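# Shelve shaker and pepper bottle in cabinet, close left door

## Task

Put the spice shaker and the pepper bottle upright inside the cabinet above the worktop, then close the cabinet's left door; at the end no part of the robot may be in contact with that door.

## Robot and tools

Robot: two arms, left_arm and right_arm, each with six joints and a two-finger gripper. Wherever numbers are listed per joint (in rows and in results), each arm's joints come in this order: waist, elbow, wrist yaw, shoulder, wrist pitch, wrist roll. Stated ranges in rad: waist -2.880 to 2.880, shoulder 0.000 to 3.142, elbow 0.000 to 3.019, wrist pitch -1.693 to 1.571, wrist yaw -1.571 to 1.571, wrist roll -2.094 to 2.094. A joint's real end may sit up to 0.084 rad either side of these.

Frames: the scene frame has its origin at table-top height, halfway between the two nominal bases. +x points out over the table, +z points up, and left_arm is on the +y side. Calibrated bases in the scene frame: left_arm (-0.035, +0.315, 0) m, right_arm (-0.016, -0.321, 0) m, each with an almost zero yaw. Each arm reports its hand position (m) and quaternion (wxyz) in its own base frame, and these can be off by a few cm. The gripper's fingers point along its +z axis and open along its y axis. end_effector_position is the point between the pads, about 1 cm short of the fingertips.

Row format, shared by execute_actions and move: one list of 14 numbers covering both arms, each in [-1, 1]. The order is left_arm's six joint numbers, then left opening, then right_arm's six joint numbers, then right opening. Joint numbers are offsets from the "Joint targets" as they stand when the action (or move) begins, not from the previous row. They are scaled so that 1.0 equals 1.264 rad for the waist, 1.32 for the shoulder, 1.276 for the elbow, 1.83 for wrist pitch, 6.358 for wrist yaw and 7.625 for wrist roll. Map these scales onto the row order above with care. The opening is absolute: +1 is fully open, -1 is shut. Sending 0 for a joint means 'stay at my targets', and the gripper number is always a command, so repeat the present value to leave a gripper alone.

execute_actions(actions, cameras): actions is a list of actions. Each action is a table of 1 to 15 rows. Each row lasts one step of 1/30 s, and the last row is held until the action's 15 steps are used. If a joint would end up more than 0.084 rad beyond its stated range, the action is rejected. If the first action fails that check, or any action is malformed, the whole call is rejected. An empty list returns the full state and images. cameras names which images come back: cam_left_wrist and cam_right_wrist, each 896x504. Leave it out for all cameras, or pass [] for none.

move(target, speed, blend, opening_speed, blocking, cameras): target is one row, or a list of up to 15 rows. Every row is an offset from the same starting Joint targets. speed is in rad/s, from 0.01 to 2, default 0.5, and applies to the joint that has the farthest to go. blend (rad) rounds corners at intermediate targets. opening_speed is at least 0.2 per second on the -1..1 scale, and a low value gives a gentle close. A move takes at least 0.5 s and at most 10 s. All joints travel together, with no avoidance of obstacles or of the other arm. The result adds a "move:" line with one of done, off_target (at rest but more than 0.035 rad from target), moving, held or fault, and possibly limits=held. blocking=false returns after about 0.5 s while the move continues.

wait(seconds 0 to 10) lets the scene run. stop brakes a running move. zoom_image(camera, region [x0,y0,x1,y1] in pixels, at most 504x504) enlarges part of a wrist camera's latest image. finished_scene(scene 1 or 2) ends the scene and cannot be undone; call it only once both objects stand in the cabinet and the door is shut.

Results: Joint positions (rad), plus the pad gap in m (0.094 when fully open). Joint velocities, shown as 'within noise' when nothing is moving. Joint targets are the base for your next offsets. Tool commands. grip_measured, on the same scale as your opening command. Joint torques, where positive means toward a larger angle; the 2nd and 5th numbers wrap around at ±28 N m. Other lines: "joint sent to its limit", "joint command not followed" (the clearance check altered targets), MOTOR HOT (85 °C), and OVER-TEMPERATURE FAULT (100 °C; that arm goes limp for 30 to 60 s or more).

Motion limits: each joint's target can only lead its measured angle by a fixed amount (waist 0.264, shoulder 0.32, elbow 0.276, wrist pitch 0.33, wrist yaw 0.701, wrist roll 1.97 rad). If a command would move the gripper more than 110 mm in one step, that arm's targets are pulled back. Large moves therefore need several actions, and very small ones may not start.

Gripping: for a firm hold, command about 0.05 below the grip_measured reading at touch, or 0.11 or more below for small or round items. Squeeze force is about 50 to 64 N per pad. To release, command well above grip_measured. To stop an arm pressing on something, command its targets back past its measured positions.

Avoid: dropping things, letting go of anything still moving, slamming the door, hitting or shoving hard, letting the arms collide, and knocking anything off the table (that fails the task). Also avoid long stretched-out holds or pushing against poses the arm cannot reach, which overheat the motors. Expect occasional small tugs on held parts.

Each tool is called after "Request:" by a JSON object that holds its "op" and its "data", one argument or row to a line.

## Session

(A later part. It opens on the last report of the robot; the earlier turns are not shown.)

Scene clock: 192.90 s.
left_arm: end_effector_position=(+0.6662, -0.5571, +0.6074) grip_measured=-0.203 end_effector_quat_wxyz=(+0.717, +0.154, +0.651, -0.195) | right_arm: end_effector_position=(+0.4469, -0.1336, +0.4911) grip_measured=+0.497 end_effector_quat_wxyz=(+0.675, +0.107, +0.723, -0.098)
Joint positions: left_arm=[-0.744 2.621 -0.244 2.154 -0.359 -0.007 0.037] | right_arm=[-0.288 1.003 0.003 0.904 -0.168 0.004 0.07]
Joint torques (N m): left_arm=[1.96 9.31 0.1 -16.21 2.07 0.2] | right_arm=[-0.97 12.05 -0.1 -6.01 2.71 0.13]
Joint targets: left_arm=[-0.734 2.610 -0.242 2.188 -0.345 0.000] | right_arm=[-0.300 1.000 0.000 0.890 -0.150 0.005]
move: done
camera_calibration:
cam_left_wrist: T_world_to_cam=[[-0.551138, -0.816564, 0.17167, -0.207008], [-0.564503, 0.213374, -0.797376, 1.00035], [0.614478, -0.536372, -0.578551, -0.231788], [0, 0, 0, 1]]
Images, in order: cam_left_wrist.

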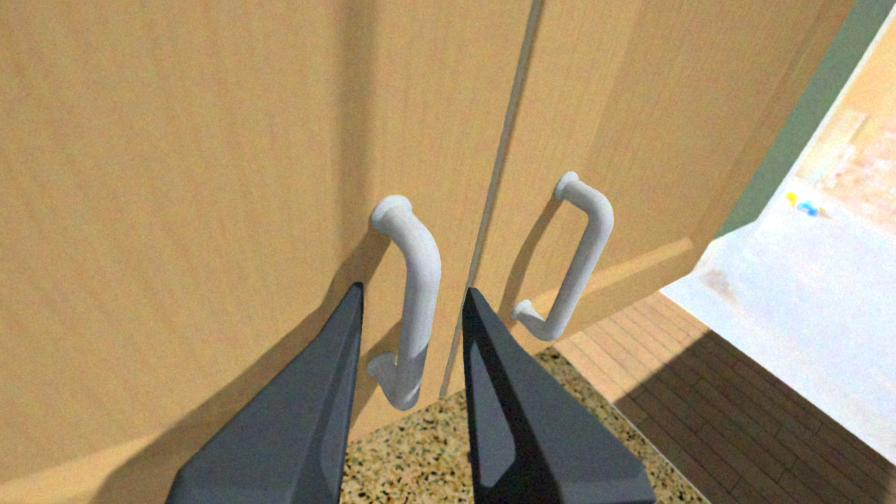

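Request:
{"op": "move", "data": {
  "target": [0,0,0,0,0,0,-0.9,0,0,0,0,0,0,0.5],
  "speed": 0.2,
  "opening_speed": 0.8,
  "cameras": ["cam_left_wrist"]
}}

Scene clock: 194.17 s.
left_arm: end_effector_position=(+0.6661, -0.5573, +0.6074) grip_measured=-0.793 end_effector_quat_wxyz=(+0.718, +0.157, +0.650, -0.193) | right_arm: end_effector_position=(+0.4469, -0.1336, +0.4911) grip_measured=+0.497 end_effector_quat_wxyz=(+0.675, +0.107, +0.723, -0.098)
Joint positions: left_arm=[-0.744 2.621 -0.243 2.154 -0.359 0.001 0.01] | right_arm=[-0.288 1.003 0.003 0.904 -0.168 0.004 0.07]
Joint torques (N m): left_arm=[2.02 9.25 0.06 -16.26 2.04 0.15] | right_arm=[-0.67 11.75 -0.18 -6.18 2.77 0.12]
Joint targets: left_arm=[-0.734 2.610 -0.242 2.188 -0.345 0.000] | right_arm=[-0.300 1.000 0.000 0.890 -0.150 0.005]
move: done
camera_calibration:
cam_left_wrist: T_world_to_cam=[[-0.552038, -0.817436, 0.164476, -0.202718], [-0.561603, 0.218706, -0.797979, 1.00174], [0.616325, -0.532885, -0.579808, -0.230342], [0, 0, 0, 1]]
Images, in order: cam_left_wrist.

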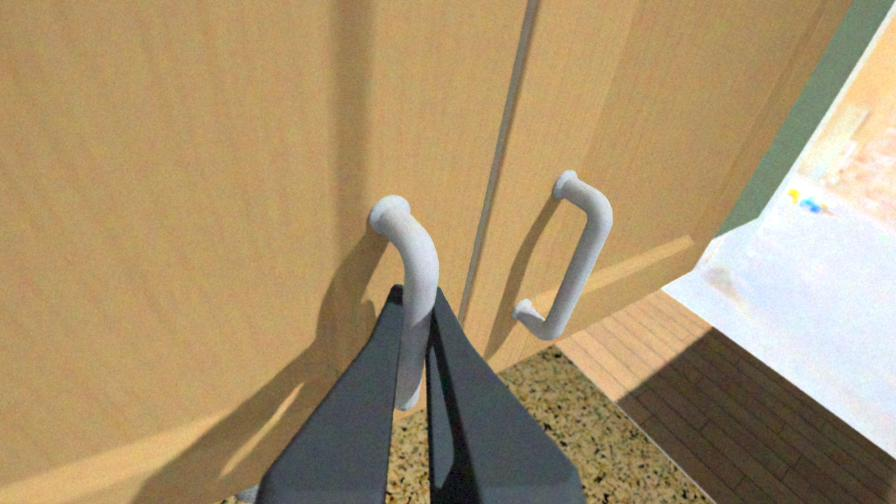

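Request:
{"op": "move", "data": {
  "target": [
    [0,0,0,-0.0379,0,0,-0.9,0,0,0,0,0,0,0.5],
    [-0.0301,-0.4091,0.0143,-0.2848,0.1109,0,-0.9,0,0,0,0,0,0,0.5]
  ],
  "speed": 0.25,
  "cameras": ["cam_left_wrist"]
}}

Scene clock: 198.63 s.
left_arm: end_effector_position=(+0.5926, -0.5337, +0.6066) grip_measured=-0.794 end_effector_quat_wxyz=(+0.709, +0.197, +0.637, -0.231) | right_arm: end_effector_position=(+0.4469, -0.1336, +0.4911) grip_measured=+0.497 end_effector_quat_wxyz=(+0.675, +0.107, +0.723, -0.098)
Joint positions: left_arm=[-0.764 2.102 -0.148 1.834 -0.155 0.002 0.01] | right_arm=[-0.288 1.003 0.003 0.904 -0.168 0.004 0.07]
Joint torques (N m): left_arm=[0.62 9.87 -0.1 -17.03 1.94 0.12] | right_arm=[-0.62 11.77 -0.12 -6.18 2.73 0.13]
Joint targets: left_arm=[-0.772 2.088 -0.151 1.812 -0.142 0.000] | right_arm=[-0.300 1.000 0.000 0.890 -0.150 0.005]
move: done
camera_calibration:
cam_left_wrist: T_world_to_cam=[[-0.643544, -0.749862, 0.153489, -0.126886], [-0.524256, 0.285723, -0.802196, 0.970824], [0.55768, -0.596716, -0.576995, -0.173967], [0, 0, 0, 1]]
Images, in order: cam_left_wrist.

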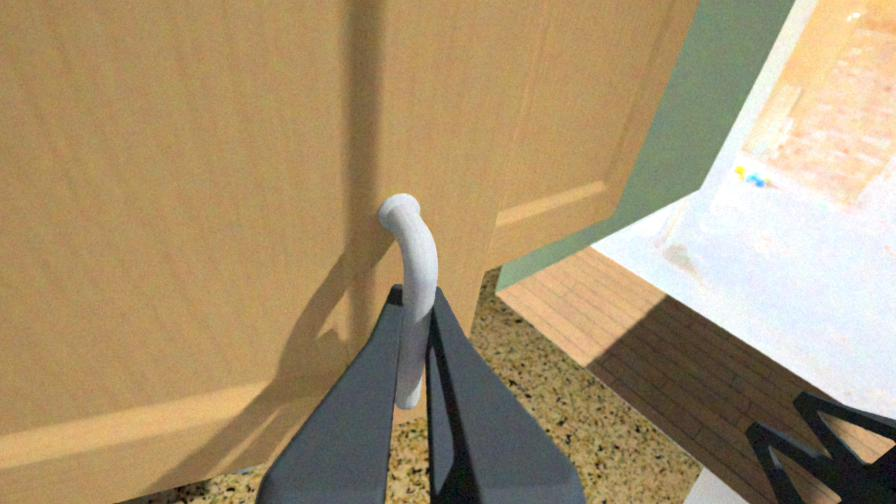

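Request:
{"op": "move", "data": {
  "target": [
    [0.0103,-0.2445,0.0195,-0.1780,0.0415,0,-0.9,0,0,0,0,0,0,0.5],
    [0.0609,-0.4201,0.0466,-0.3326,0.0519,0,-0.9,0,0,0,0,0,0,0.5],
    [0.1598,-0.5368,0.0841,-0.4591,0.0366,0,-0.9,0,0,0,0,0,0,0.5],
    [0.2603,-0.5784,0.1162,-0.5167,0.0230,0,-0.9,0,0,0,0,0,0,0.5],
    [0.3212,-0.5870,0.1343,-0.5318,0.0175,0,-0.9,0,0,0,0,0,0,0.5]
  ],
  "speed": 0.35,
  "blend": [0.04,0.04,0.04,0.03,0]
}}

Scene clock: 203.03 s.
left_arm: end_effector_position=(+0.4316, -0.2850, +0.6042) grip_measured=-0.795 end_effector_quat_wxyz=(+0.640, +0.353, +0.579, -0.362) | right_arm: end_effector_position=(+0.4469, -0.1336, +0.4911) grip_measured=+0.497 end_effector_quat_wxyz=(+0.675, +0.107, +0.723, -0.098)
Joint positions: left_arm=[-0.369 1.352 0.69 1.142 -0.104 -0.033 0.01] | right_arm=[-0.288 1.003 0.003 0.904 -0.168 0.004 0.07]
Joint torques (N m): left_arm=[1.38 9.78 0.41 -8.29 1.14 0.44] | right_arm=[-0.97 11.95 -0.13 -5.77 2.56 0.13]
Joint targets: left_arm=[-0.366 1.339 0.703 1.110 -0.110 0.000] | right_arm=[-0.300 1.000 0.000 0.890 -0.150 0.005]
move: done
camera_calibration:
cam_left_wrist: T_world_to_cam=[[-0.906158, -0.408849, 0.108257, 0.194179], [-0.329632, 0.522346, -0.786446, 0.787306], [0.264991, -0.74833, -0.608098, 0.16476], [0, 0, 0, 1]]
cam_right_wrist: T_world_to_cam=[[-0.332125, -0.934853, 0.125471, -0.0490906], [-0.718372, 0.164496, -0.675931, 0.694823], [0.611256, -0.314628, -0.726206, 0.167956], [0, 0, 0, 1]]

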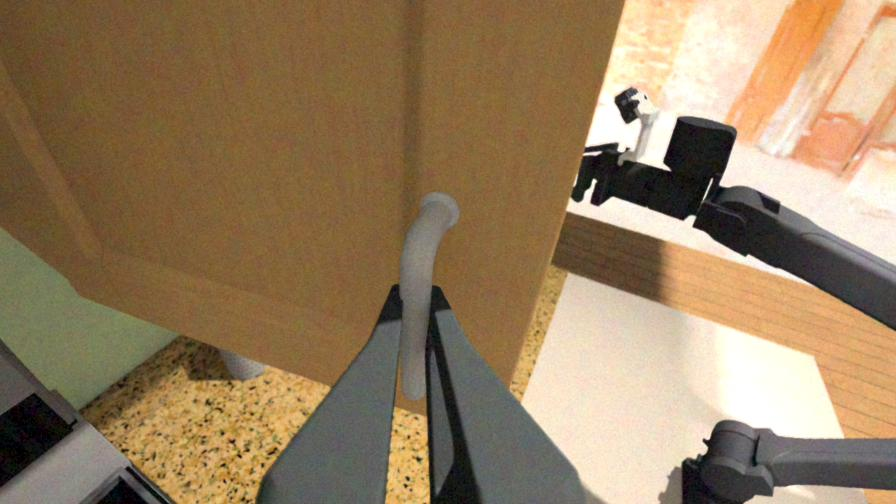

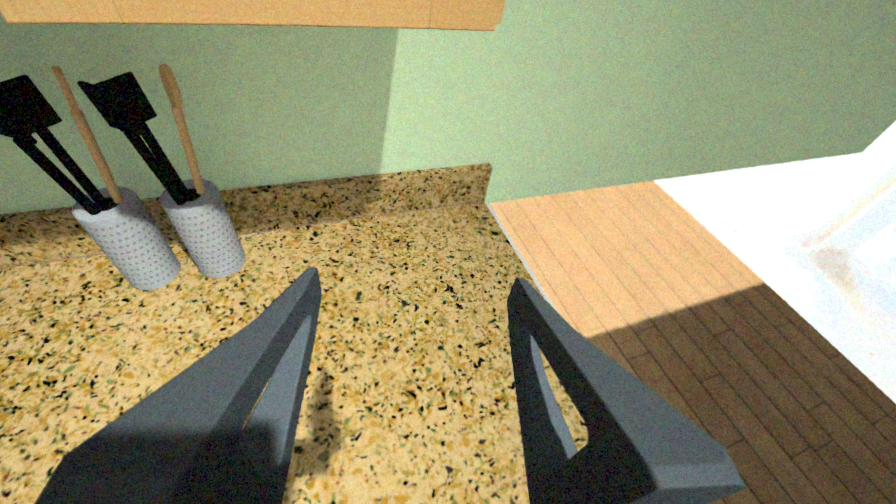

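Request:
{"op": "move", "data": {
  "target": [
    [0,0,0,0,0,0,-0.4,0,0,0,0,0,0,0.5],
    [0.1187,-0.0697,0.0237,-0.1015,-0.0273,0,-0.4,0,0,0,0,0,0,0.5],
    [0.2255,-0.0306,0.0569,0.0364,-0.0011,0,-0.4,0,0,0,0,0,0,0.5]
  ],
  "speed": [0.4,0.3,0.5],
  "blend": [0,0.04,0],
  "opening_speed": 1
}}

Scene clock: 206.87 s.
left_arm: end_effector_position=(+0.4562, -0.1906, +0.5477) grip_measured=-0.403 end_effector_quat_wxyz=(+0.589, +0.380, +0.598, -0.388) | right_arm: end_effector_position=(+0.4469, -0.1336, +0.4911) grip_measured=+0.497 end_effector_quat_wxyz=(+0.675, +0.107, +0.723, -0.098)
Joint positions: left_arm=[-0.086 1.278 1.063 1.162 -0.125 -0.008 0.028] | right_arm=[-0.288 1.003 0.003 0.904 -0.168 0.004 0.07]
Joint torques (N m): left_arm=[1.49 12.89 0.07 -6.65 1.76 0.22] | right_arm=[-0.32 11.9 -0.17 -5.83 2.51 0.13]
Joint targets: left_arm=[-0.082 1.300 1.065 1.158 -0.112 0.000] | right_arm=[-0.300 1.000 0.000 0.890 -0.150 0.005]
move: done
camera_calibration:
cam_left_wrist: T_world_to_cam=[[-0.927687, -0.335027, 0.164785, 0.254126], [-0.343521, 0.593026, -0.728226, 0.68957], [0.146254, -0.732173, -0.665231, 0.283074], [0, 0, 0, 1]]
cam_right_wrist: T_world_to_cam=[[-0.332125, -0.934853, 0.125471, -0.0490906], [-0.718372, 0.164496, -0.675931, 0.694823], [0.611256, -0.314628, -0.726206, 0.167956], [0, 0, 0, 1]]

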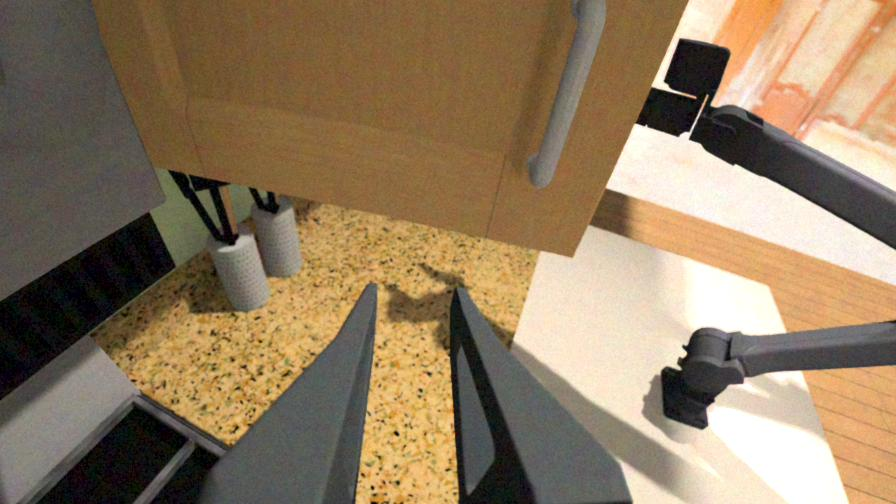

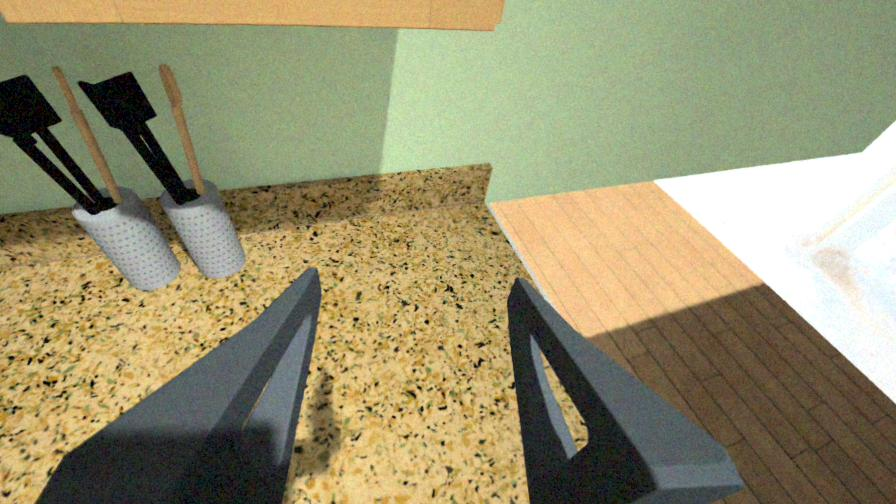

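Request:
{"op": "move", "data": {
  "target": [
    [0,0,0,0,0,0,-0.9,0.3857,0.4091,0.0002,0.1795,-0.1634,0.0004,0.7],
    [0,0,0,0,0,0,-0.9,0.3857,0.6356,0.0002,0.4303,-0.1295,0.0004,0.7]
  ],
  "speed": [0.8,0.5],
  "blend": [0.05,0],
  "cameras": ["cam_right_wrist"]
}}

Scene clock: 210.93 s.
left_arm: end_effector_position=(+0.4562, -0.1906, +0.5477) grip_measured=-0.897 end_effector_quat_wxyz=(+0.589, +0.380, +0.598, -0.388) | right_arm: end_effector_position=(+0.6439, +0.1172, +0.6008) grip_measured=+0.697 end_effector_quat_wxyz=(+0.666, -0.065, +0.741, +0.061)
Joint positions: left_arm=[-0.086 1.278 1.063 1.162 -0.125 -0.008 0.005] | right_arm=[0.181 1.751 0.002 1.453 -0.404 0.004 0.08]
Joint torques (N m): left_arm=[1.67 12.9 0.05 -6.59 1.77 0.22] | right_arm=[0.67 17.29 -0.06 -13.16 2.5 0.14]
Joint targets: left_arm=[-0.082 1.300 1.065 1.158 -0.112 0.000] | right_arm=[0.188 1.811 0.002 1.458 -0.386 0.008]
move: off_target (right_arm); blend cut to 0 rad at target 1; right_arm: the elbow is farthest, 0.060 rad from its target
camera_calibration:
cam_right_wrist: T_world_to_cam=[[0.132595, -0.982973, 0.127208, -0.0576318], [-0.738955, -0.183572, -0.648265, 0.906628], [0.660579, -0.0080441, -0.750714, 0.153167], [0, 0, 0, 1]]
Images, in order: cam_right_wrist.

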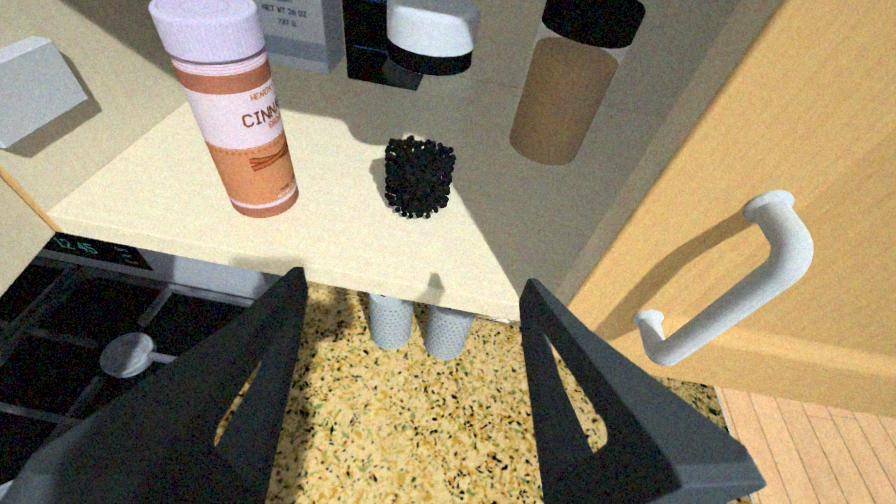

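Request:
{"op": "move", "data": {
  "target": [
    [0,0,0,0,0,0,-0.9,0,0.3480,0,0.2864,-0.0492,0,0.7],
    [0,0,0,0,0,0,-0.9,0,0.2657,0,0.2992,-0.0071,0,0.7],
    [0,0,0,0,0,0,-0.9,0,0.2657,0,0.2992,-0.0071,0,-0.2]
  ],
  "speed": [0.4,0.2,0.2],
  "opening_speed": 0.6,
  "cameras": ["cam_right_wrist"]
}}

Scene clock: 215.40 s.
left_arm: end_effector_position=(+0.4562, -0.1906, +0.5477) grip_measured=-0.897 end_effector_quat_wxyz=(+0.589, +0.380, +0.598, -0.388) | right_arm: end_effector_position=(+0.7837, +0.1431, +0.5670) grip_measured=+0.055 end_effector_quat_wxyz=(+0.665, -0.066, +0.741, +0.061)
Joint positions: left_arm=[-0.086 1.278 1.063 1.162 -0.125 -0.008 0.005] | right_arm=[0.182 2.149 0.002 1.84 -0.417 0.003 0.05]
Joint torques (N m): left_arm=[1.73 12.86 0.07 -6.59 1.74 0.22] | right_arm=[1.14 11.95 -0.08 -18.37 2.63 0.11]
Joint targets: left_arm=[-0.082 1.300 1.065 1.158 -0.112 0.000] | right_arm=[0.188 2.150 0.001 1.853 -0.400 0.008]
move: done
camera_calibration:
cam_right_wrist: T_world_to_cam=[[0.133288, -0.982817, 0.12769, -0.0472278], [-0.740291, -0.184393, -0.646505, 0.99293], [0.658941, -0.00835629, -0.752148, 0.0377799], [0, 0, 0, 1]]
Images, in order: cam_right_wrist.

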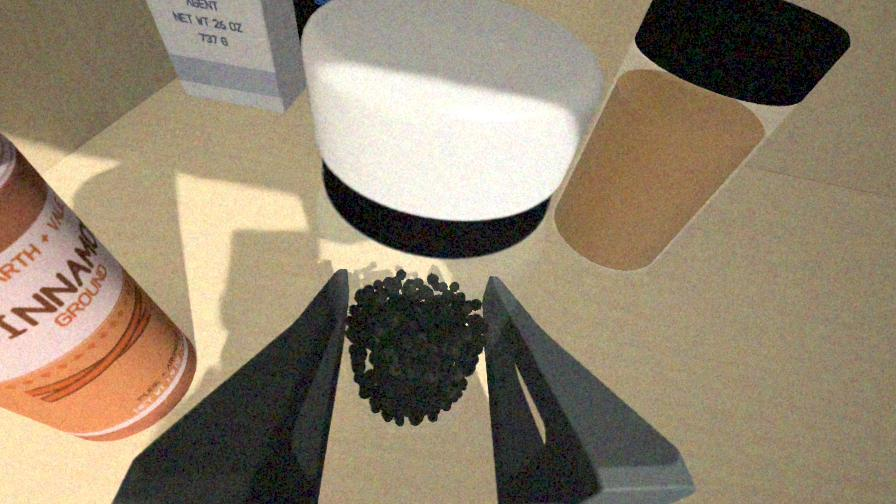

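Request:
{"op": "move", "data": {
  "target": [
    [0,0,0,0,0,0,-0.9,0,0.0940,0,-0.0356,-0.0486,0,-0.2],
    [0,0,0,0,0,0,-0.9,0,-0.3174,0,-0.3220,-0.0027,0,-0.2],
    [0,0,0,0,0,0,-0.9,0,-0.5470,0,-0.5705,-0.0301,0,-0.2]
  ],
  "speed": [0.25,0.5,0.6],
  "blend": [0.02,0.05,0],
  "cameras": ["cam_right_wrist"]
}}

Scene clock: 219.13 s.
left_arm: end_effector_position=(+0.4562, -0.1906, +0.5477) grip_measured=-0.897 end_effector_quat_wxyz=(+0.589, +0.380, +0.598, -0.388) | right_arm: end_effector_position=(+0.5075, +0.0924, +0.5958) grip_measured=+0.054 end_effector_quat_wxyz=(+0.660, -0.066, +0.746, +0.061)
Joint positions: left_arm=[-0.086 1.278 1.063 1.162 -0.125 -0.008 0.005] | right_arm=[0.182 1.44 0.002 1.102 -0.459 0.003 0.05]
Joint torques (N m): left_arm=[1.73 12.94 0.08 -6.71 1.77 0.21] | right_arm=[0.79 12.75 -0.05 -7.18 2.14 0.18]
Joint targets: left_arm=[-0.082 1.300 1.065 1.158 -0.112 0.000] | right_arm=[0.188 1.452 0.001 1.100 -0.455 0.008]
move: done
camera_calibration:
cam_right_wrist: T_world_to_cam=[[0.134969, -0.982508, 0.128298, -0.0651772], [-0.748714, -0.185939, -0.636282, 0.796117], [0.649008, -0.01018, -0.760714, 0.251369], [0, 0, 0, 1]]
Images, in order: cam_right_wrist.

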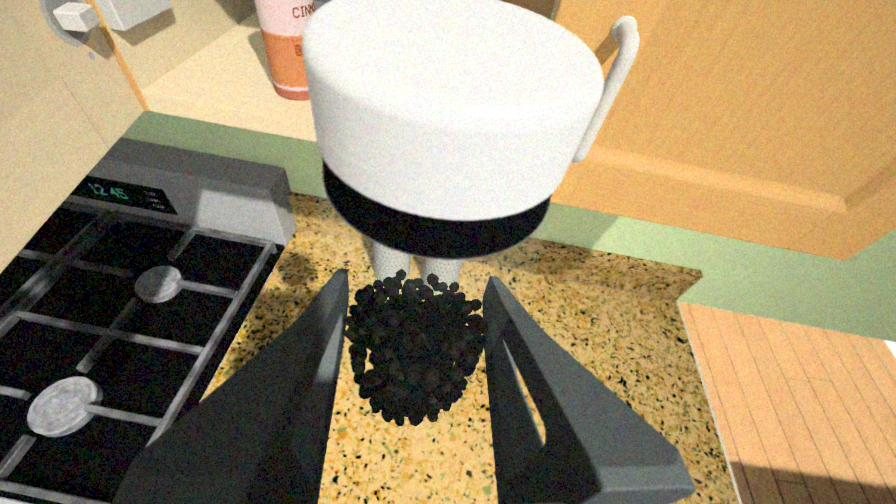

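Request:
{"op": "move", "data": {
  "target": [
    [0,0,0,0,0,0,-0.9,-0.3655,-0.4851,0,-0.0780,0.2923,0,-0.2],
    [0,0,0,0,0,0,-0.9,-0.3655,-0.6528,0,0.3788,0.7240,0,-0.2],
    [0,0,0,0,0,0,-0.9,-0.3655,-0.5745,0,0.6061,0.8683,0,-0.2]
  ],
  "speed": [0.8,0.8,0.35],
  "blend": [0.1,0.05,0],
  "cameras": ["cam_right_wrist"]
}}

Scene clock: 222.77 s.
left_arm: end_effector_position=(+0.4562, -0.1906, +0.5477) grip_measured=-0.897 end_effector_quat_wxyz=(+0.589, +0.380, +0.598, -0.388) | right_arm: end_effector_position=(+0.5610, -0.1529, +0.0783) grip_measured=+0.054 end_effector_quat_wxyz=(+0.657, +0.100, +0.742, -0.087)
Joint positions: left_arm=[-0.086 1.278 1.063 1.162 -0.125 -0.008 0.005] | right_arm=[-0.265 0.673 0.001 1.896 1.102 0.003 0.05]
Joint torques (N m): left_arm=[1.61 12.82 0.07 -6.71 1.7 0.22] | right_arm=[0.03 9.92 0.02 -12.92 3.04 0.14]
Joint targets: left_arm=[-0.082 1.300 1.065 1.158 -0.112 0.000] | right_arm=[-0.274 0.719 0.001 1.900 1.134 0.008]
move: off_target (right_arm); right_arm: the elbow is farthest, 0.046 rad from its target
camera_calibration:
cam_right_wrist: T_world_to_cam=[[-0.301554, -0.944792, 0.128194, 0.00364436], [-0.756193, 0.155103, -0.635701, 0.517521], [0.580721, -0.288638, -0.761217, -0.183767], [0, 0, 0, 1]]
Images, in order: cam_right_wrist.

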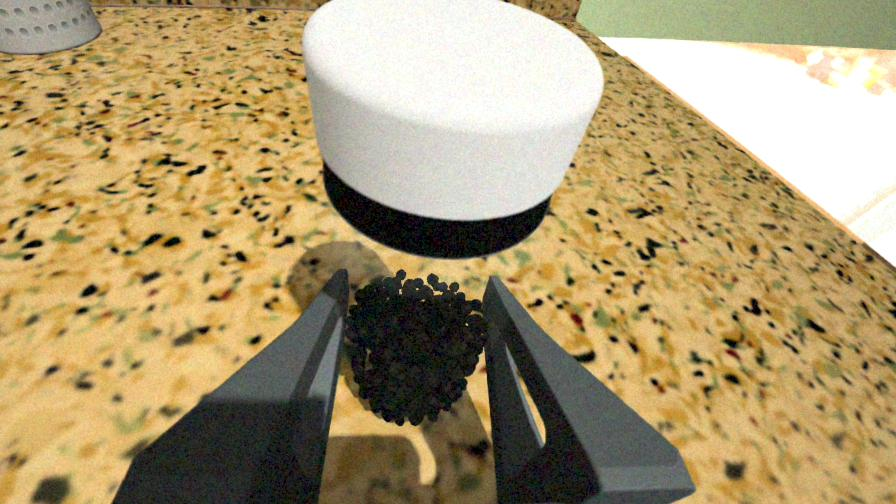

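Request:
{"op": "move", "data": {
  "target": [
    [0,0,0,0,0,0,-0.9,0,0,0,0.0197,0.0208,0,-0.2],
    [0,0,0,0,0,0,-0.9,0,0,0,0.0197,0.0208,0,0.7]
  ],
  "speed": 0.1,
  "opening_speed": 0.5,
  "cameras": ["cam_right_wrist"]
}}

Scene clock: 226.10 s.
left_arm: end_effector_position=(+0.4562, -0.1906, +0.5477) grip_measured=-0.897 end_effector_quat_wxyz=(+0.589, +0.380, +0.598, -0.388) | right_arm: end_effector_position=(+0.5677, -0.1547, +0.0847) grip_measured=+0.696 end_effector_quat_wxyz=(+0.674, +0.098, +0.726, -0.089)
Joint positions: left_arm=[-0.086 1.278 1.063 1.162 -0.125 -0.008 0.005] | right_arm=[-0.265 0.691 0.001 1.92 1.155 0.003 0.08]
Joint torques (N m): left_arm=[1.67 12.85 0.07 -6.77 1.74 0.21] | right_arm=[-1.03 8.21 0.03 -13.74 2.74 0.18]
Joint targets: left_arm=[-0.082 1.300 1.065 1.158 -0.112 0.000] | right_arm=[-0.274 0.719 0.001 1.926 1.172 0.008]
move: done; target 2's new numbers were sent with right_arm's elbow 0.046 rad from that target
camera_calibration:
cam_right_wrist: T_world_to_cam=[[-0.307357, -0.943216, 0.125997, 0.0068439], [-0.726352, 0.147, -0.671419, 0.51188], [0.614771, -0.297884, -0.730289, -0.206688], [0, 0, 0, 1]]
Images, in order: cam_right_wrist.

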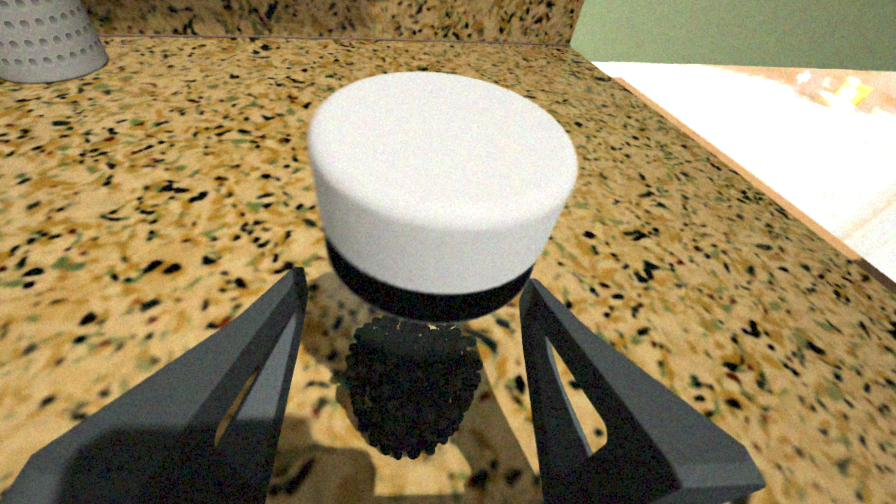

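Request:
{"op": "move", "data": {
  "target": [
    [0,0,0,0,0,0,-0.9,0,-0.2132,0,-0.3235,-0.1311,0,0.7],
    [0,0,0,0,0,0,-0.9,0.2,0.1403,0,-0.7038,-0.6038,0,0.7],
    [0,0,0,0,0,0,-0.9,0.4707,0.6403,0,-0.6030,-0.8836,0,0.7],
    [0,0,0,0,0,0,-0.9,0.4707,0.8981,0,-0.3167,-0.8448,0,0.7]
  ],
  "speed": [0.5,1.0,0.8,0.5],
  "blend": [0.05,0.1,0.05,0],
  "cameras": ["cam_right_wrist"]
}}

Scene clock: 230.67 s.
left_arm: end_effector_position=(+0.4562, -0.1906, +0.5477) grip_measured=-0.897 end_effector_quat_wxyz=(+0.589, +0.380, +0.598, -0.388) | right_arm: end_effector_position=(+0.6405, +0.2056, +0.6061) grip_measured=+0.698 end_effector_quat_wxyz=(+0.668, -0.113, +0.728, +0.106)
Joint positions: left_arm=[-0.086 1.278 1.063 1.162 -0.125 -0.008 0.005] | right_arm=[0.311 1.805 0 1.501 -0.391 0.003 0.08]
Joint torques (N m): left_arm=[1.61 12.86 0.06 -6.65 1.81 0.21] | right_arm=[0.5 17.37 0.09 -13.04 2.82 0.1]
Joint targets: left_arm=[-0.082 1.300 1.065 1.158 -0.112 0.000] | right_arm=[0.321 1.865 0.001 1.508 -0.374 0.008]
move: off_target (right_arm); right_arm: the elbow is farthest, 0.060 rad from its target
camera_calibration:
cam_right_wrist: T_world_to_cam=[[0.258525, -0.957685, 0.126508, -0.0563757], [-0.696423, -0.275529, -0.66263, 0.924168], [0.669447, 0.0832037, -0.738185, 0.128123], [0, 0, 0, 1]]
Images, in order: cam_right_wrist.

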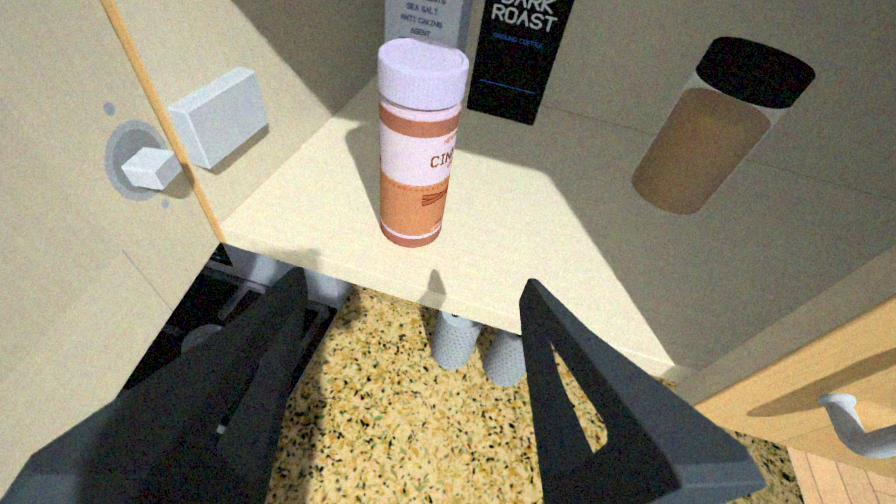

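Request:
{"op": "move", "data": {
  "target": [
    [0,0,0,0,0,0,-0.9,0,0.4169,0,0.3167,-0.0721,0,0.7],
    [0,0,0,0,0,0,-0.9,0,0.2821,0,0.2773,-0.0191,0,0.7],
    [0,0,0,0,0,0,-0.9,0,0.2821,0,0.2773,-0.0191,0,-0.2]
  ],
  "speed": [0.4,0.2,0.2],
  "opening_speed": 0.6,
  "cameras": ["cam_right_wrist"]
}}

Scene clock: 235.53 s.
left_arm: end_effector_position=(+0.4562, -0.1906, +0.5477) grip_measured=-0.897 end_effector_quat_wxyz=(+0.589, +0.380, +0.598, -0.388) | right_arm: end_effector_position=(+0.7692, +0.2483, +0.5757) grip_measured=-0.095 end_effector_quat_wxyz=(+0.667, -0.114, +0.728, +0.106)
Joint positions: left_arm=[-0.086 1.278 1.063 1.162 -0.125 -0.008 0.005] | right_arm=[0.313 2.224 0 1.884 -0.427 0.003 0.043]
Joint torques (N m): left_arm=[1.61 12.85 0.07 -6.83 1.78 0.22] | right_arm=[0.73 11.81 0.07 -20.78 2.5 0.21]
Joint targets: left_arm=[-0.082 1.300 1.065 1.158 -0.112 0.000] | right_arm=[0.321 2.225 0.001 1.874 -0.409 0.008]
move: done
camera_calibration:
cam_right_wrist: T_world_to_cam=[[0.260049, -0.95722, 0.126902, -0.0464178], [-0.696155, -0.276932, -0.662326, 1.00543], [0.669135, 0.0838936, -0.73839, 0.0161074], [0, 0, 0, 1]]
Images, in order: cam_right_wrist.

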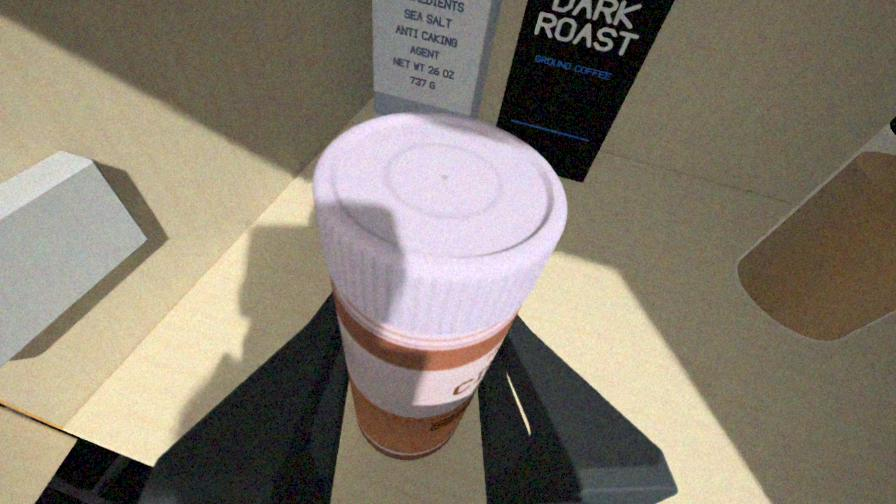

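Request:
{"op": "move", "data": {
  "target": [
    [0,0,0,0,0,0,-0.9,0,0.1466,0,0.0409,-0.0530,0,-0.2],
    [0,0,0,0,0,0,-0.9,0,-0.3370,0,-0.2985,0.0180,0,-0.2],
    [0,0,0,0,0,0,-0.9,-0.06,-0.5948,0,-0.5841,-0.0197,0,-0.2]
  ],
  "speed": [0.25,0.5,0.6],
  "blend": [0.02,0.05,0],
  "cameras": ["cam_right_wrist"]
}}

Scene clock: 239.23 s.
left_arm: end_effector_position=(+0.4562, -0.1906, +0.5477) grip_measured=-0.897 end_effector_quat_wxyz=(+0.589, +0.380, +0.598, -0.388) | right_arm: end_effector_position=(+0.4968, +0.1299, +0.6142) grip_measured=-0.097 end_effector_quat_wxyz=(+0.672, -0.093, +0.729, +0.088)
Joint positions: left_arm=[-0.086 1.278 1.063 1.162 -0.125 -0.008 0.005] | right_arm=[0.257 1.463 0 1.101 -0.442 0.003 0.042]
Joint torques (N m): left_arm=[1.55 12.92 0.07 -6.65 1.76 0.21] | right_arm=[-0.26 11.92 0.03 -6.71 1.62 0.17]
Joint targets: left_arm=[-0.082 1.300 1.065 1.158 -0.112 0.000] | right_arm=[0.245 1.466 0.001 1.103 -0.445 0.008]
move: done
camera_calibration:
cam_right_wrist: T_world_to_cam=[[0.204825, -0.970574, 0.126624, -0.0644739], [-0.706497, -0.236136, -0.667159, 0.811277], [0.677427, 0.0471913, -0.734074, 0.234761], [0, 0, 0, 1]]
Images, in order: cam_right_wrist.

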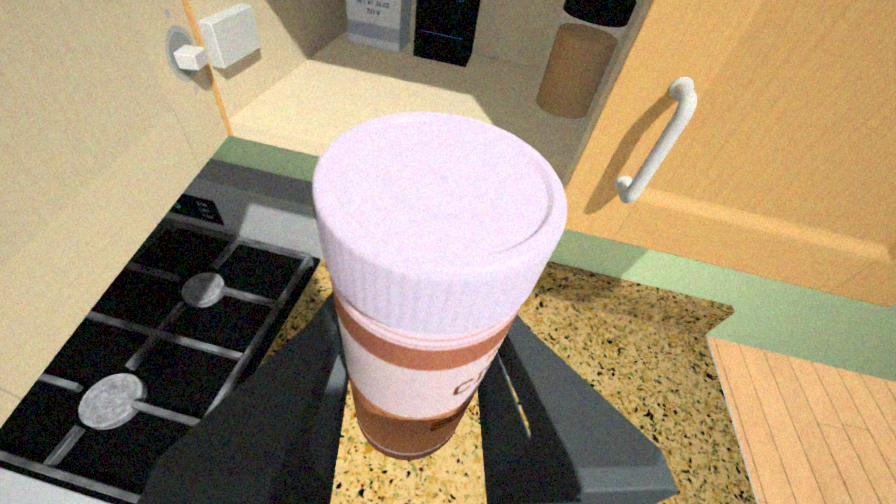

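Request:
{"op": "move", "data": {
  "target": [
    [0,0,0,0,0,0,-0.9,-0.0807,-0.4961,0,-0.0803,0.2923,0,-0.2],
    [0,0,0,0,0,0,-0.9,-0.0807,-0.5110,0,0.4818,0.7027,0,-0.2],
    [0,0,0,0,0,0,-0.9,-0.0807,-0.4318,0,0.6720,0.8246,0,-0.2]
  ],
  "speed": [0.8,0.8,0.35],
  "blend": [0.1,0.05,0],
  "cameras": ["cam_right_wrist"]
}}

Scene clock: 242.83 s.
left_arm: end_effector_position=(+0.4562, -0.1906, +0.5477) grip_measured=-0.897 end_effector_quat_wxyz=(+0.589, +0.380, +0.598, -0.388) | right_arm: end_effector_position=(+0.6430, +0.1009, +0.0925) grip_measured=-0.097 end_effector_quat_wxyz=(+0.681, -0.056, +0.728, +0.054)
Joint positions: left_arm=[-0.086 1.278 1.063 1.162 -0.125 -0.008 0.005] | right_arm=[0.156 0.872 0 1.98 1.041 0.003 0.042]
Joint torques (N m): left_arm=[1.49 12.89 0.08 -6.65 1.74 0.21] | right_arm=[-0.38 10.84 0.02 -14.86 2.85 0.18]
Joint targets: left_arm=[-0.082 1.300 1.065 1.158 -0.112 0.000] | right_arm=[0.143 0.915 0.001 1.990 1.064 0.008]
move: off_target (right_arm); right_arm: the elbow is farthest, 0.043 rad from its target
camera_calibration:
cam_right_wrist: T_world_to_cam=[[0.104917, -0.986471, 0.125968, 0.00938483], [-0.717732, -0.162788, -0.677024, 0.560412], [0.68837, -0.0193798, -0.725101, -0.247059], [0, 0, 0, 1]]
Images, in order: cam_right_wrist.

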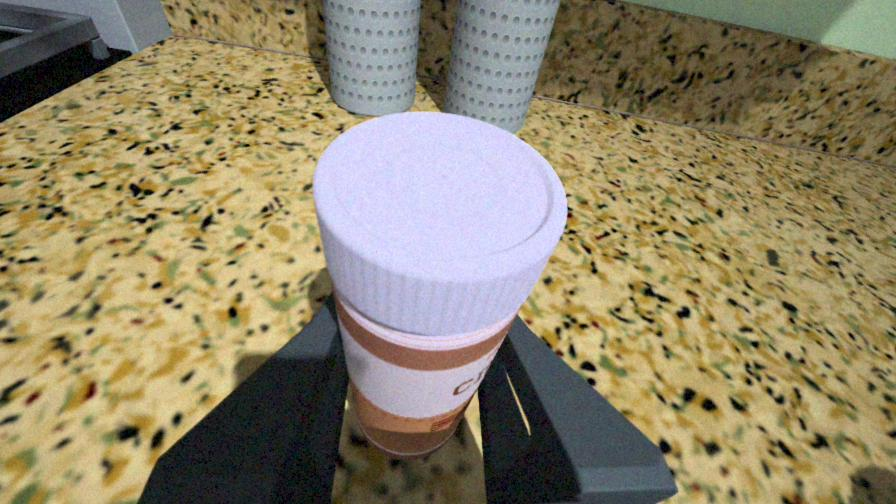

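Request:
{"op": "move", "data": {
  "target": [
    [0,0,0,0,0,0,-0.9,0,0.0016,0,0.0125,-0.0197,0,-0.2],
    [0,0,0,0,0,0,-0.9,0,0.0016,0,0.0125,-0.0197,0,0.7]
  ],
  "speed": 0.1,
  "opening_speed": 0.5,
  "cameras": ["cam_right_wrist"]
}}

Scene clock: 246.07 s.
left_arm: end_effector_position=(+0.4562, -0.1906, +0.5477) grip_measured=-0.897 end_effector_quat_wxyz=(+0.589, +0.380, +0.598, -0.388) | right_arm: end_effector_position=(+0.6455, +0.1013, +0.0863) grip_measured=+0.696 end_effector_quat_wxyz=(+0.676, -0.056, +0.732, +0.054)
Joint positions: left_arm=[-0.086 1.278 1.063 1.162 -0.125 -0.008 0.005] | right_arm=[0.156 0.881 0 1.992 1.032 0.003 0.08]
Joint torques (N m): left_arm=[1.61 12.88 0.07 -6.48 1.74 0.22] | right_arm=[-0.32 10.1 -0.01 -14.56 1.76 0.15]
Joint targets: left_arm=[-0.082 1.300 1.065 1.158 -0.112 0.000] | right_arm=[0.143 0.917 0.001 2.006 1.028 0.008]
move: off_target (right_arm); target 2's new numbers were sent with right_arm's elbow 0.045 rad from that target; right_arm: the elbow is farthest, 0.036 rad from its target
camera_calibration:
cam_right_wrist: T_world_to_cam=[[0.10644, -0.986231, 0.126569, 0.00923201], [-0.725841, -0.164066, -0.668009, 0.562635], [0.679577, -0.0207662, -0.73331, -0.246723], [0, 0, 0, 1]]
Images, in order: cam_right_wrist.

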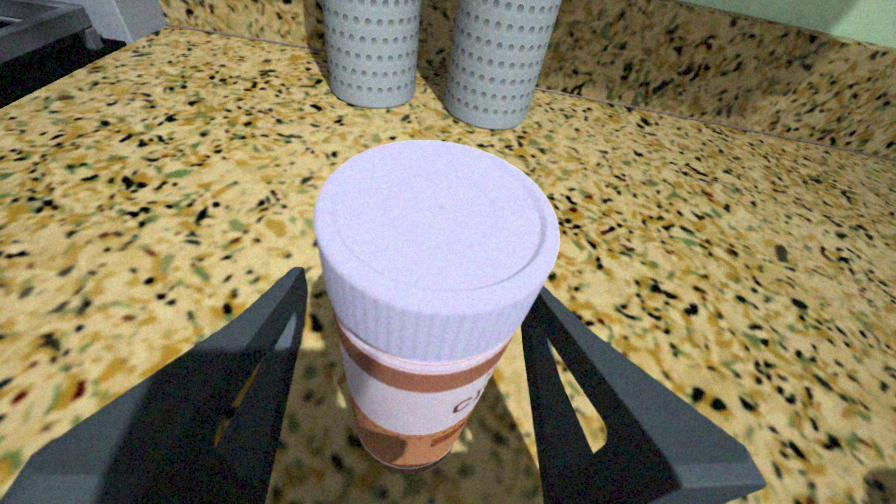

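Request:
{"op": "move", "data": {
  "target": [
    [0,0,0,0,0,0,-0.9,0,-0.2179,0,-0.2780,-0.0820,0,0.7],
    [-0.2775,0.1538,-0.0641,0.1534,0.0084,0,-0.9,-0.3505,0.0650,-0.0003,-0.8455,-0.6437,-0.0004,0.7],
    [-0.3618,0.2429,-0.1001,0.2389,0.0078,0,-0.9,-0.3505,0.0650,-0.0003,-0.8455,-0.6437,-0.0004,0.7],
    [-0.4109,0.3729,-0.1291,0.3492,-0.0032,0,-0.9,-0.3505,0.0650,-0.0003,-0.8455,-0.6437,-0.0004,0.7],
    [-0.4265,0.5439,-0.1486,0.478,-0.0301,0,-0.9,-0.3505,0.0650,-0.0003,-0.8455,-0.6437,-0.0004,0.7],
    [-0.4202,0.7555,-0.1641,0.6238,-0.0806,0,-0.9,-0.3505,0.0650,-0.0003,-0.8455,-0.6437,-0.0004,0.7],
    [-0.4107,0.8063,-0.1621,0.6552,-0.0934,0,-0.9,-0.3505,0.0650,-0.0003,-0.8455,-0.6437,-0.0004,0.7],
    [-0.4217,0.4975,-0.1483,0.4438,-0.0207,0,-0.9,-0.3505,0.0650,-0.0003,-0.8455,-0.6437,-0.0004,0.7],
    [-0.1734,-0.0785,-0.0888,-0.044,0.0066,0,-0.9,-0.3505,0.0650,-0.0003,-0.8455,-0.6437,-0.0004,0.7]
  ],
  "speed": [0.5,0.9,0.4,0.4,0.4,0.25,0.15,0.4,0.8],
  "blend": [0.05,0.03,0.03,0.03,0.03,0.02,0,0.05,0]
}}

Scene clock: 254.77 s.
left_arm: end_effector_position=(+0.4669, -0.2342, +0.5409) grip_measured=-0.897 end_effector_quat_wxyz=(+0.649, +0.274, +0.652, -0.279) | right_arm: end_effector_position=(+0.4413, -0.1318, +0.4741) grip_measured=+0.697 end_effector_quat_wxyz=(+0.674, +0.107, +0.725, -0.097)
Joint positions: left_arm=[-0.306 1.213 0.498 1.101 -0.113 -0.007 0.005] | right_arm=[-0.289 0.951 0.001 0.884 -0.141 0.003 0.08]
Joint torques (N m): left_arm=[1.73 10.09 0.07 -5.95 2 0.21] | right_arm=[-0.62 16.75 -0.09 -3.08 1.87 0.14]
Joint targets: left_arm=[-0.301 1.200 0.500 1.100 -0.100 0.000] | right_arm=[-0.300 1.000 0.000 0.890 -0.150 0.005]
move: off_target (right_arm); right_arm: the elbow is farthest, 0.048 rad from its target
camera_calibration:
cam_left_wrist: T_world_to_cam=[[-0.761361, -0.629257, 0.156094, 0.108689], [-0.517669, 0.44509, -0.730694, 0.762195], [0.390318, -0.637126, -0.664621, 0.152996], [0, 0, 0, 1]]
cam_right_wrist: T_world_to_cam=[[-0.330031, -0.935477, 0.126345, -0.0485385], [-0.721956, 0.163909, -0.672245, 0.678757], [0.60816, -0.313077, -0.729468, 0.162741], [0, 0, 0, 1]]

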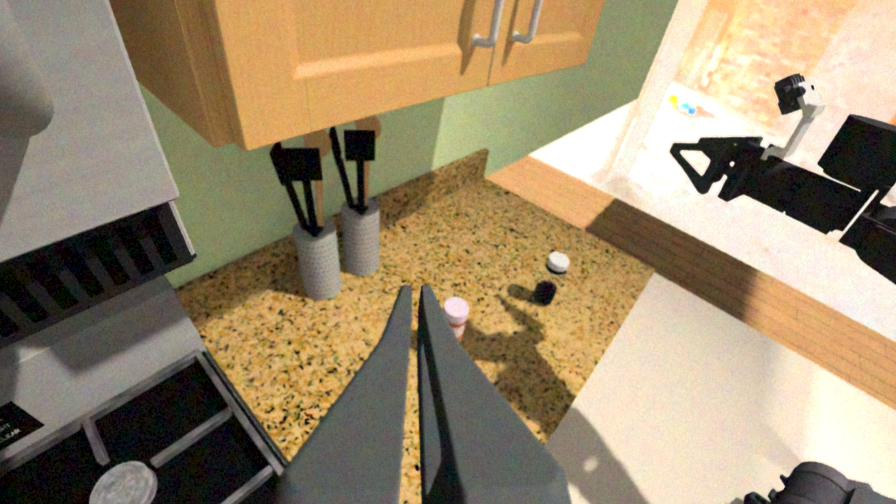

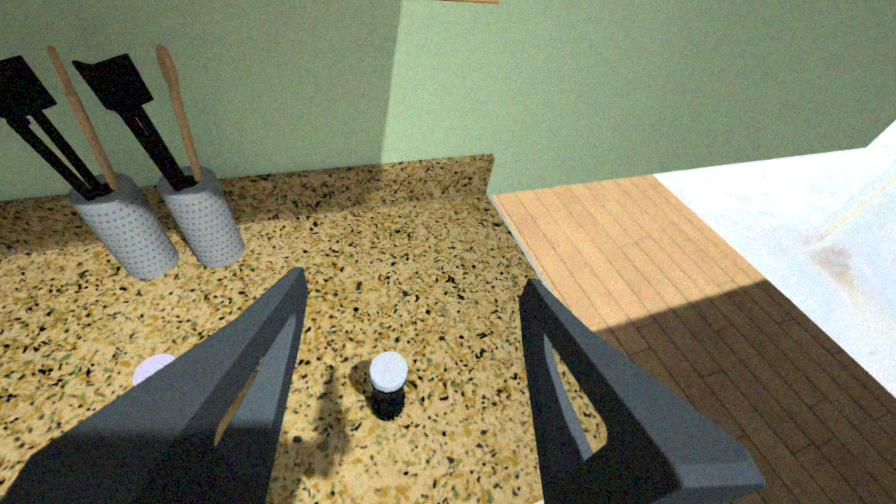

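Request:
{"op": "move", "data": {
  "target": [0,0,0,0,0,0,-0.9,0.3465,-0.0384,0.0005,-0.0682,-0.0344,-0.0005,0.7],
  "speed": 0.9,
  "cameras": ["cam_right_wrist"]
}}

Scene clock: 256.73 s.
left_arm: end_effector_position=(+0.4669, -0.2342, +0.5409) grip_measured=-0.897 end_effector_quat_wxyz=(+0.649, +0.274, +0.652, -0.279) | right_arm: end_effector_position=(+0.4287, +0.0539, +0.4917) grip_measured=+0.698 end_effector_quat_wxyz=(+0.685, -0.045, +0.726, +0.044)
Joint positions: left_arm=[-0.306 1.213 0.498 1.101 -0.113 -0.007 0.005] | right_arm=[0.126 0.951 0 0.806 -0.204 0.003 0.08]
Joint torques (N m): left_arm=[1.85 10.04 0.08 -6.12 2 0.19] | right_arm=[1.03 12.23 0.06 -3.96 1.51 0.11]
Joint targets: left_arm=[-0.301 1.200 0.500 1.100 -0.100 0.000] | right_arm=[0.138 0.951 0.003 0.800 -0.213 0.001]
move: done
camera_calibration:
cam_right_wrist: T_world_to_cam=[[0.074098, -0.989317, 0.125544, -0.0511754], [-0.716649, -0.140369, -0.683163, 0.670556], [0.693487, -0.0393497, -0.719394, 0.185074], [0, 0, 0, 1]]
Images, in order: cam_right_wrist.

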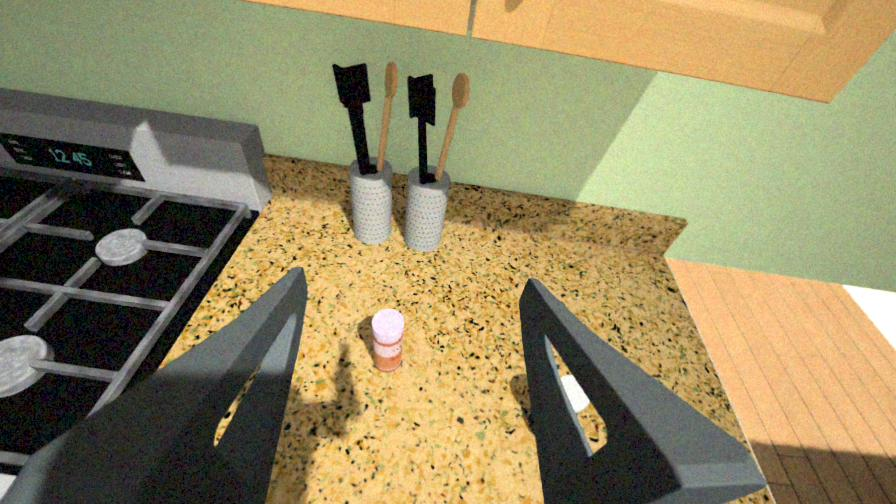

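Request:
{"op": "move", "data": {
  "target": [0,0,0,0,0,0,-0.9,-0.1092,0.2884,0,0.0098,-0.4667,0,0.7],
  "speed": 0.9,
  "cameras": ["cam_right_wrist"]
}}

Scene clock: 258.93 s.
left_arm: end_effector_position=(+0.4669, -0.2342, +0.5409) grip_measured=-0.897 end_effector_quat_wxyz=(+0.649, +0.274, +0.652, -0.279) | right_arm: end_effector_position=(+0.3541, +0.0046, +0.4804) grip_measured=+0.698 end_effector_quat_wxyz=(+0.466, -0.005, +0.885, +0.004)
Joint positions: left_arm=[-0.306 1.213 0.498 1.101 -0.113 -0.007 0.005] | right_arm=[0.014 1.263 0 0.806 -1.058 0.003 0.08]
Joint torques (N m): left_arm=[1.79 10.03 0.07 -5.89 1.96 0.2] | right_arm=[-0.73 16.23 0.12 -2.49 1.51 0.13]
Joint targets: left_arm=[-0.301 1.200 0.500 1.100 -0.100 0.000] | right_arm=[0.000 1.319 0.003 0.813 -1.066 0.001]
move: off_target (right_arm); right_arm: the elbow is farthest, 0.056 rad from its target
camera_calibration:
cam_right_wrist: T_world_to_cam=[[0.0353701, -0.990365, 0.133889, -0.0832733], [-0.975807, -0.063148, -0.209317, 0.46625], [0.215755, -0.123246, -0.968638, 0.516009], [0, 0, 0, 1]]
Images, in order: cam_right_wrist.

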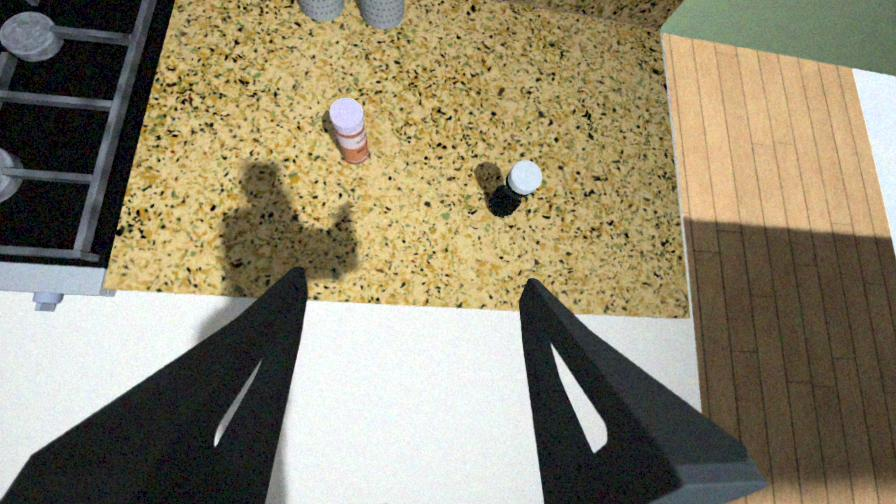

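Request:
{"op": "move", "data": {
  "target": [-0.3703,0.7657,-0.1209,0.5727,-0.0448,0,-0.2,0.1321,-0.4577,-0.0005,0.6250,0.9459,0.0009,0.7],
  "speed": 1.2
}}

Scene clock: 263.57 s.
left_arm: end_effector_position=(+0.5963, -0.5182, +0.6182) grip_measured=-0.203 end_effector_quat_wxyz=(+0.720, +0.153, +0.647, -0.200) | right_arm: end_effector_position=(+0.5824, +0.0901, +0.1462) grip_measured=+0.698 end_effector_quat_wxyz=(+0.612, -0.060, +0.787, +0.048)
Joint positions: left_arm=[-0.772 2.125 -0.267 1.831 -0.174 -0.007 0.037] | right_arm=[0.154 0.735 0.001 1.629 0.646 0.003 0.08]
Joint torques (N m): left_arm=[1.61 15.43 -0.04 -13.68 1.11 0.19] | right_arm=[0.5 8.61 -0.1 -11.46 2.65 0.16]
Joint targets: left_arm=[-0.769 2.177 -0.269 1.856 -0.182 0.000] | right_arm=[0.167 0.735 -0.001 1.638 0.665 0.008]
move: off_target (left_arm); left_arm: the elbow is farthest, 0.052 rad from its target
camera_calibration:
cam_left_wrist: T_world_to_cam=[[-0.556737, -0.811818, 0.176055, -0.212539], [-0.558155, 0.208618, -0.803082, 0.958417], [0.615229, -0.545372, -0.569266, -0.172607], [0, 0, 0, 1]]
cam_right_wrist: T_world_to_cam=[[0.125909, -0.983085, 0.13301, -0.0151996], [-0.826774, -0.178085, -0.533601, 0.595416], [0.548262, -0.0427838, -0.835212, -0.0667719], [0, 0, 0, 1]]

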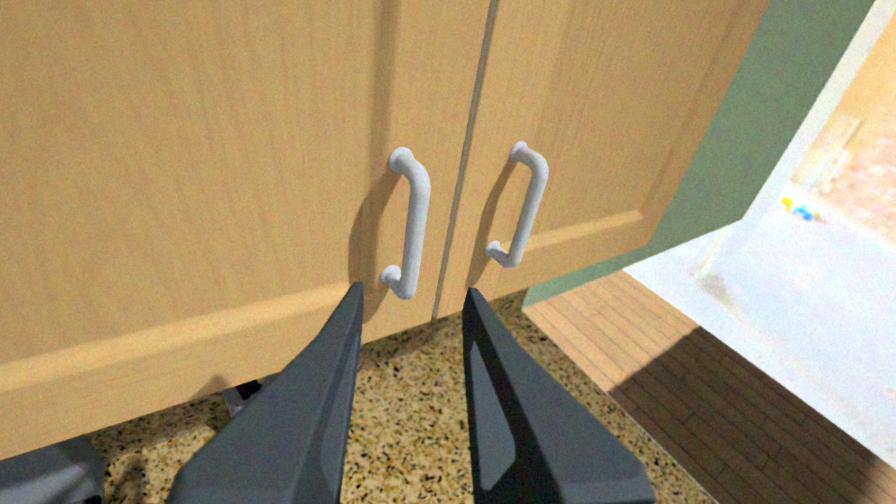

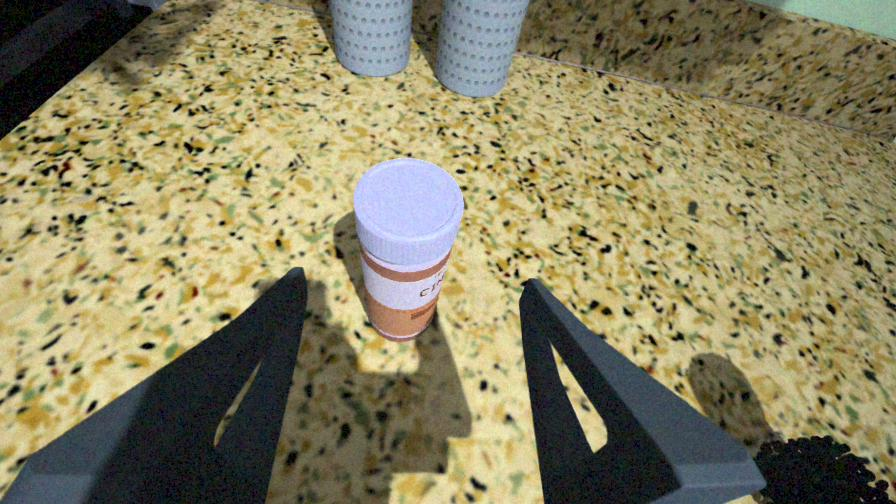

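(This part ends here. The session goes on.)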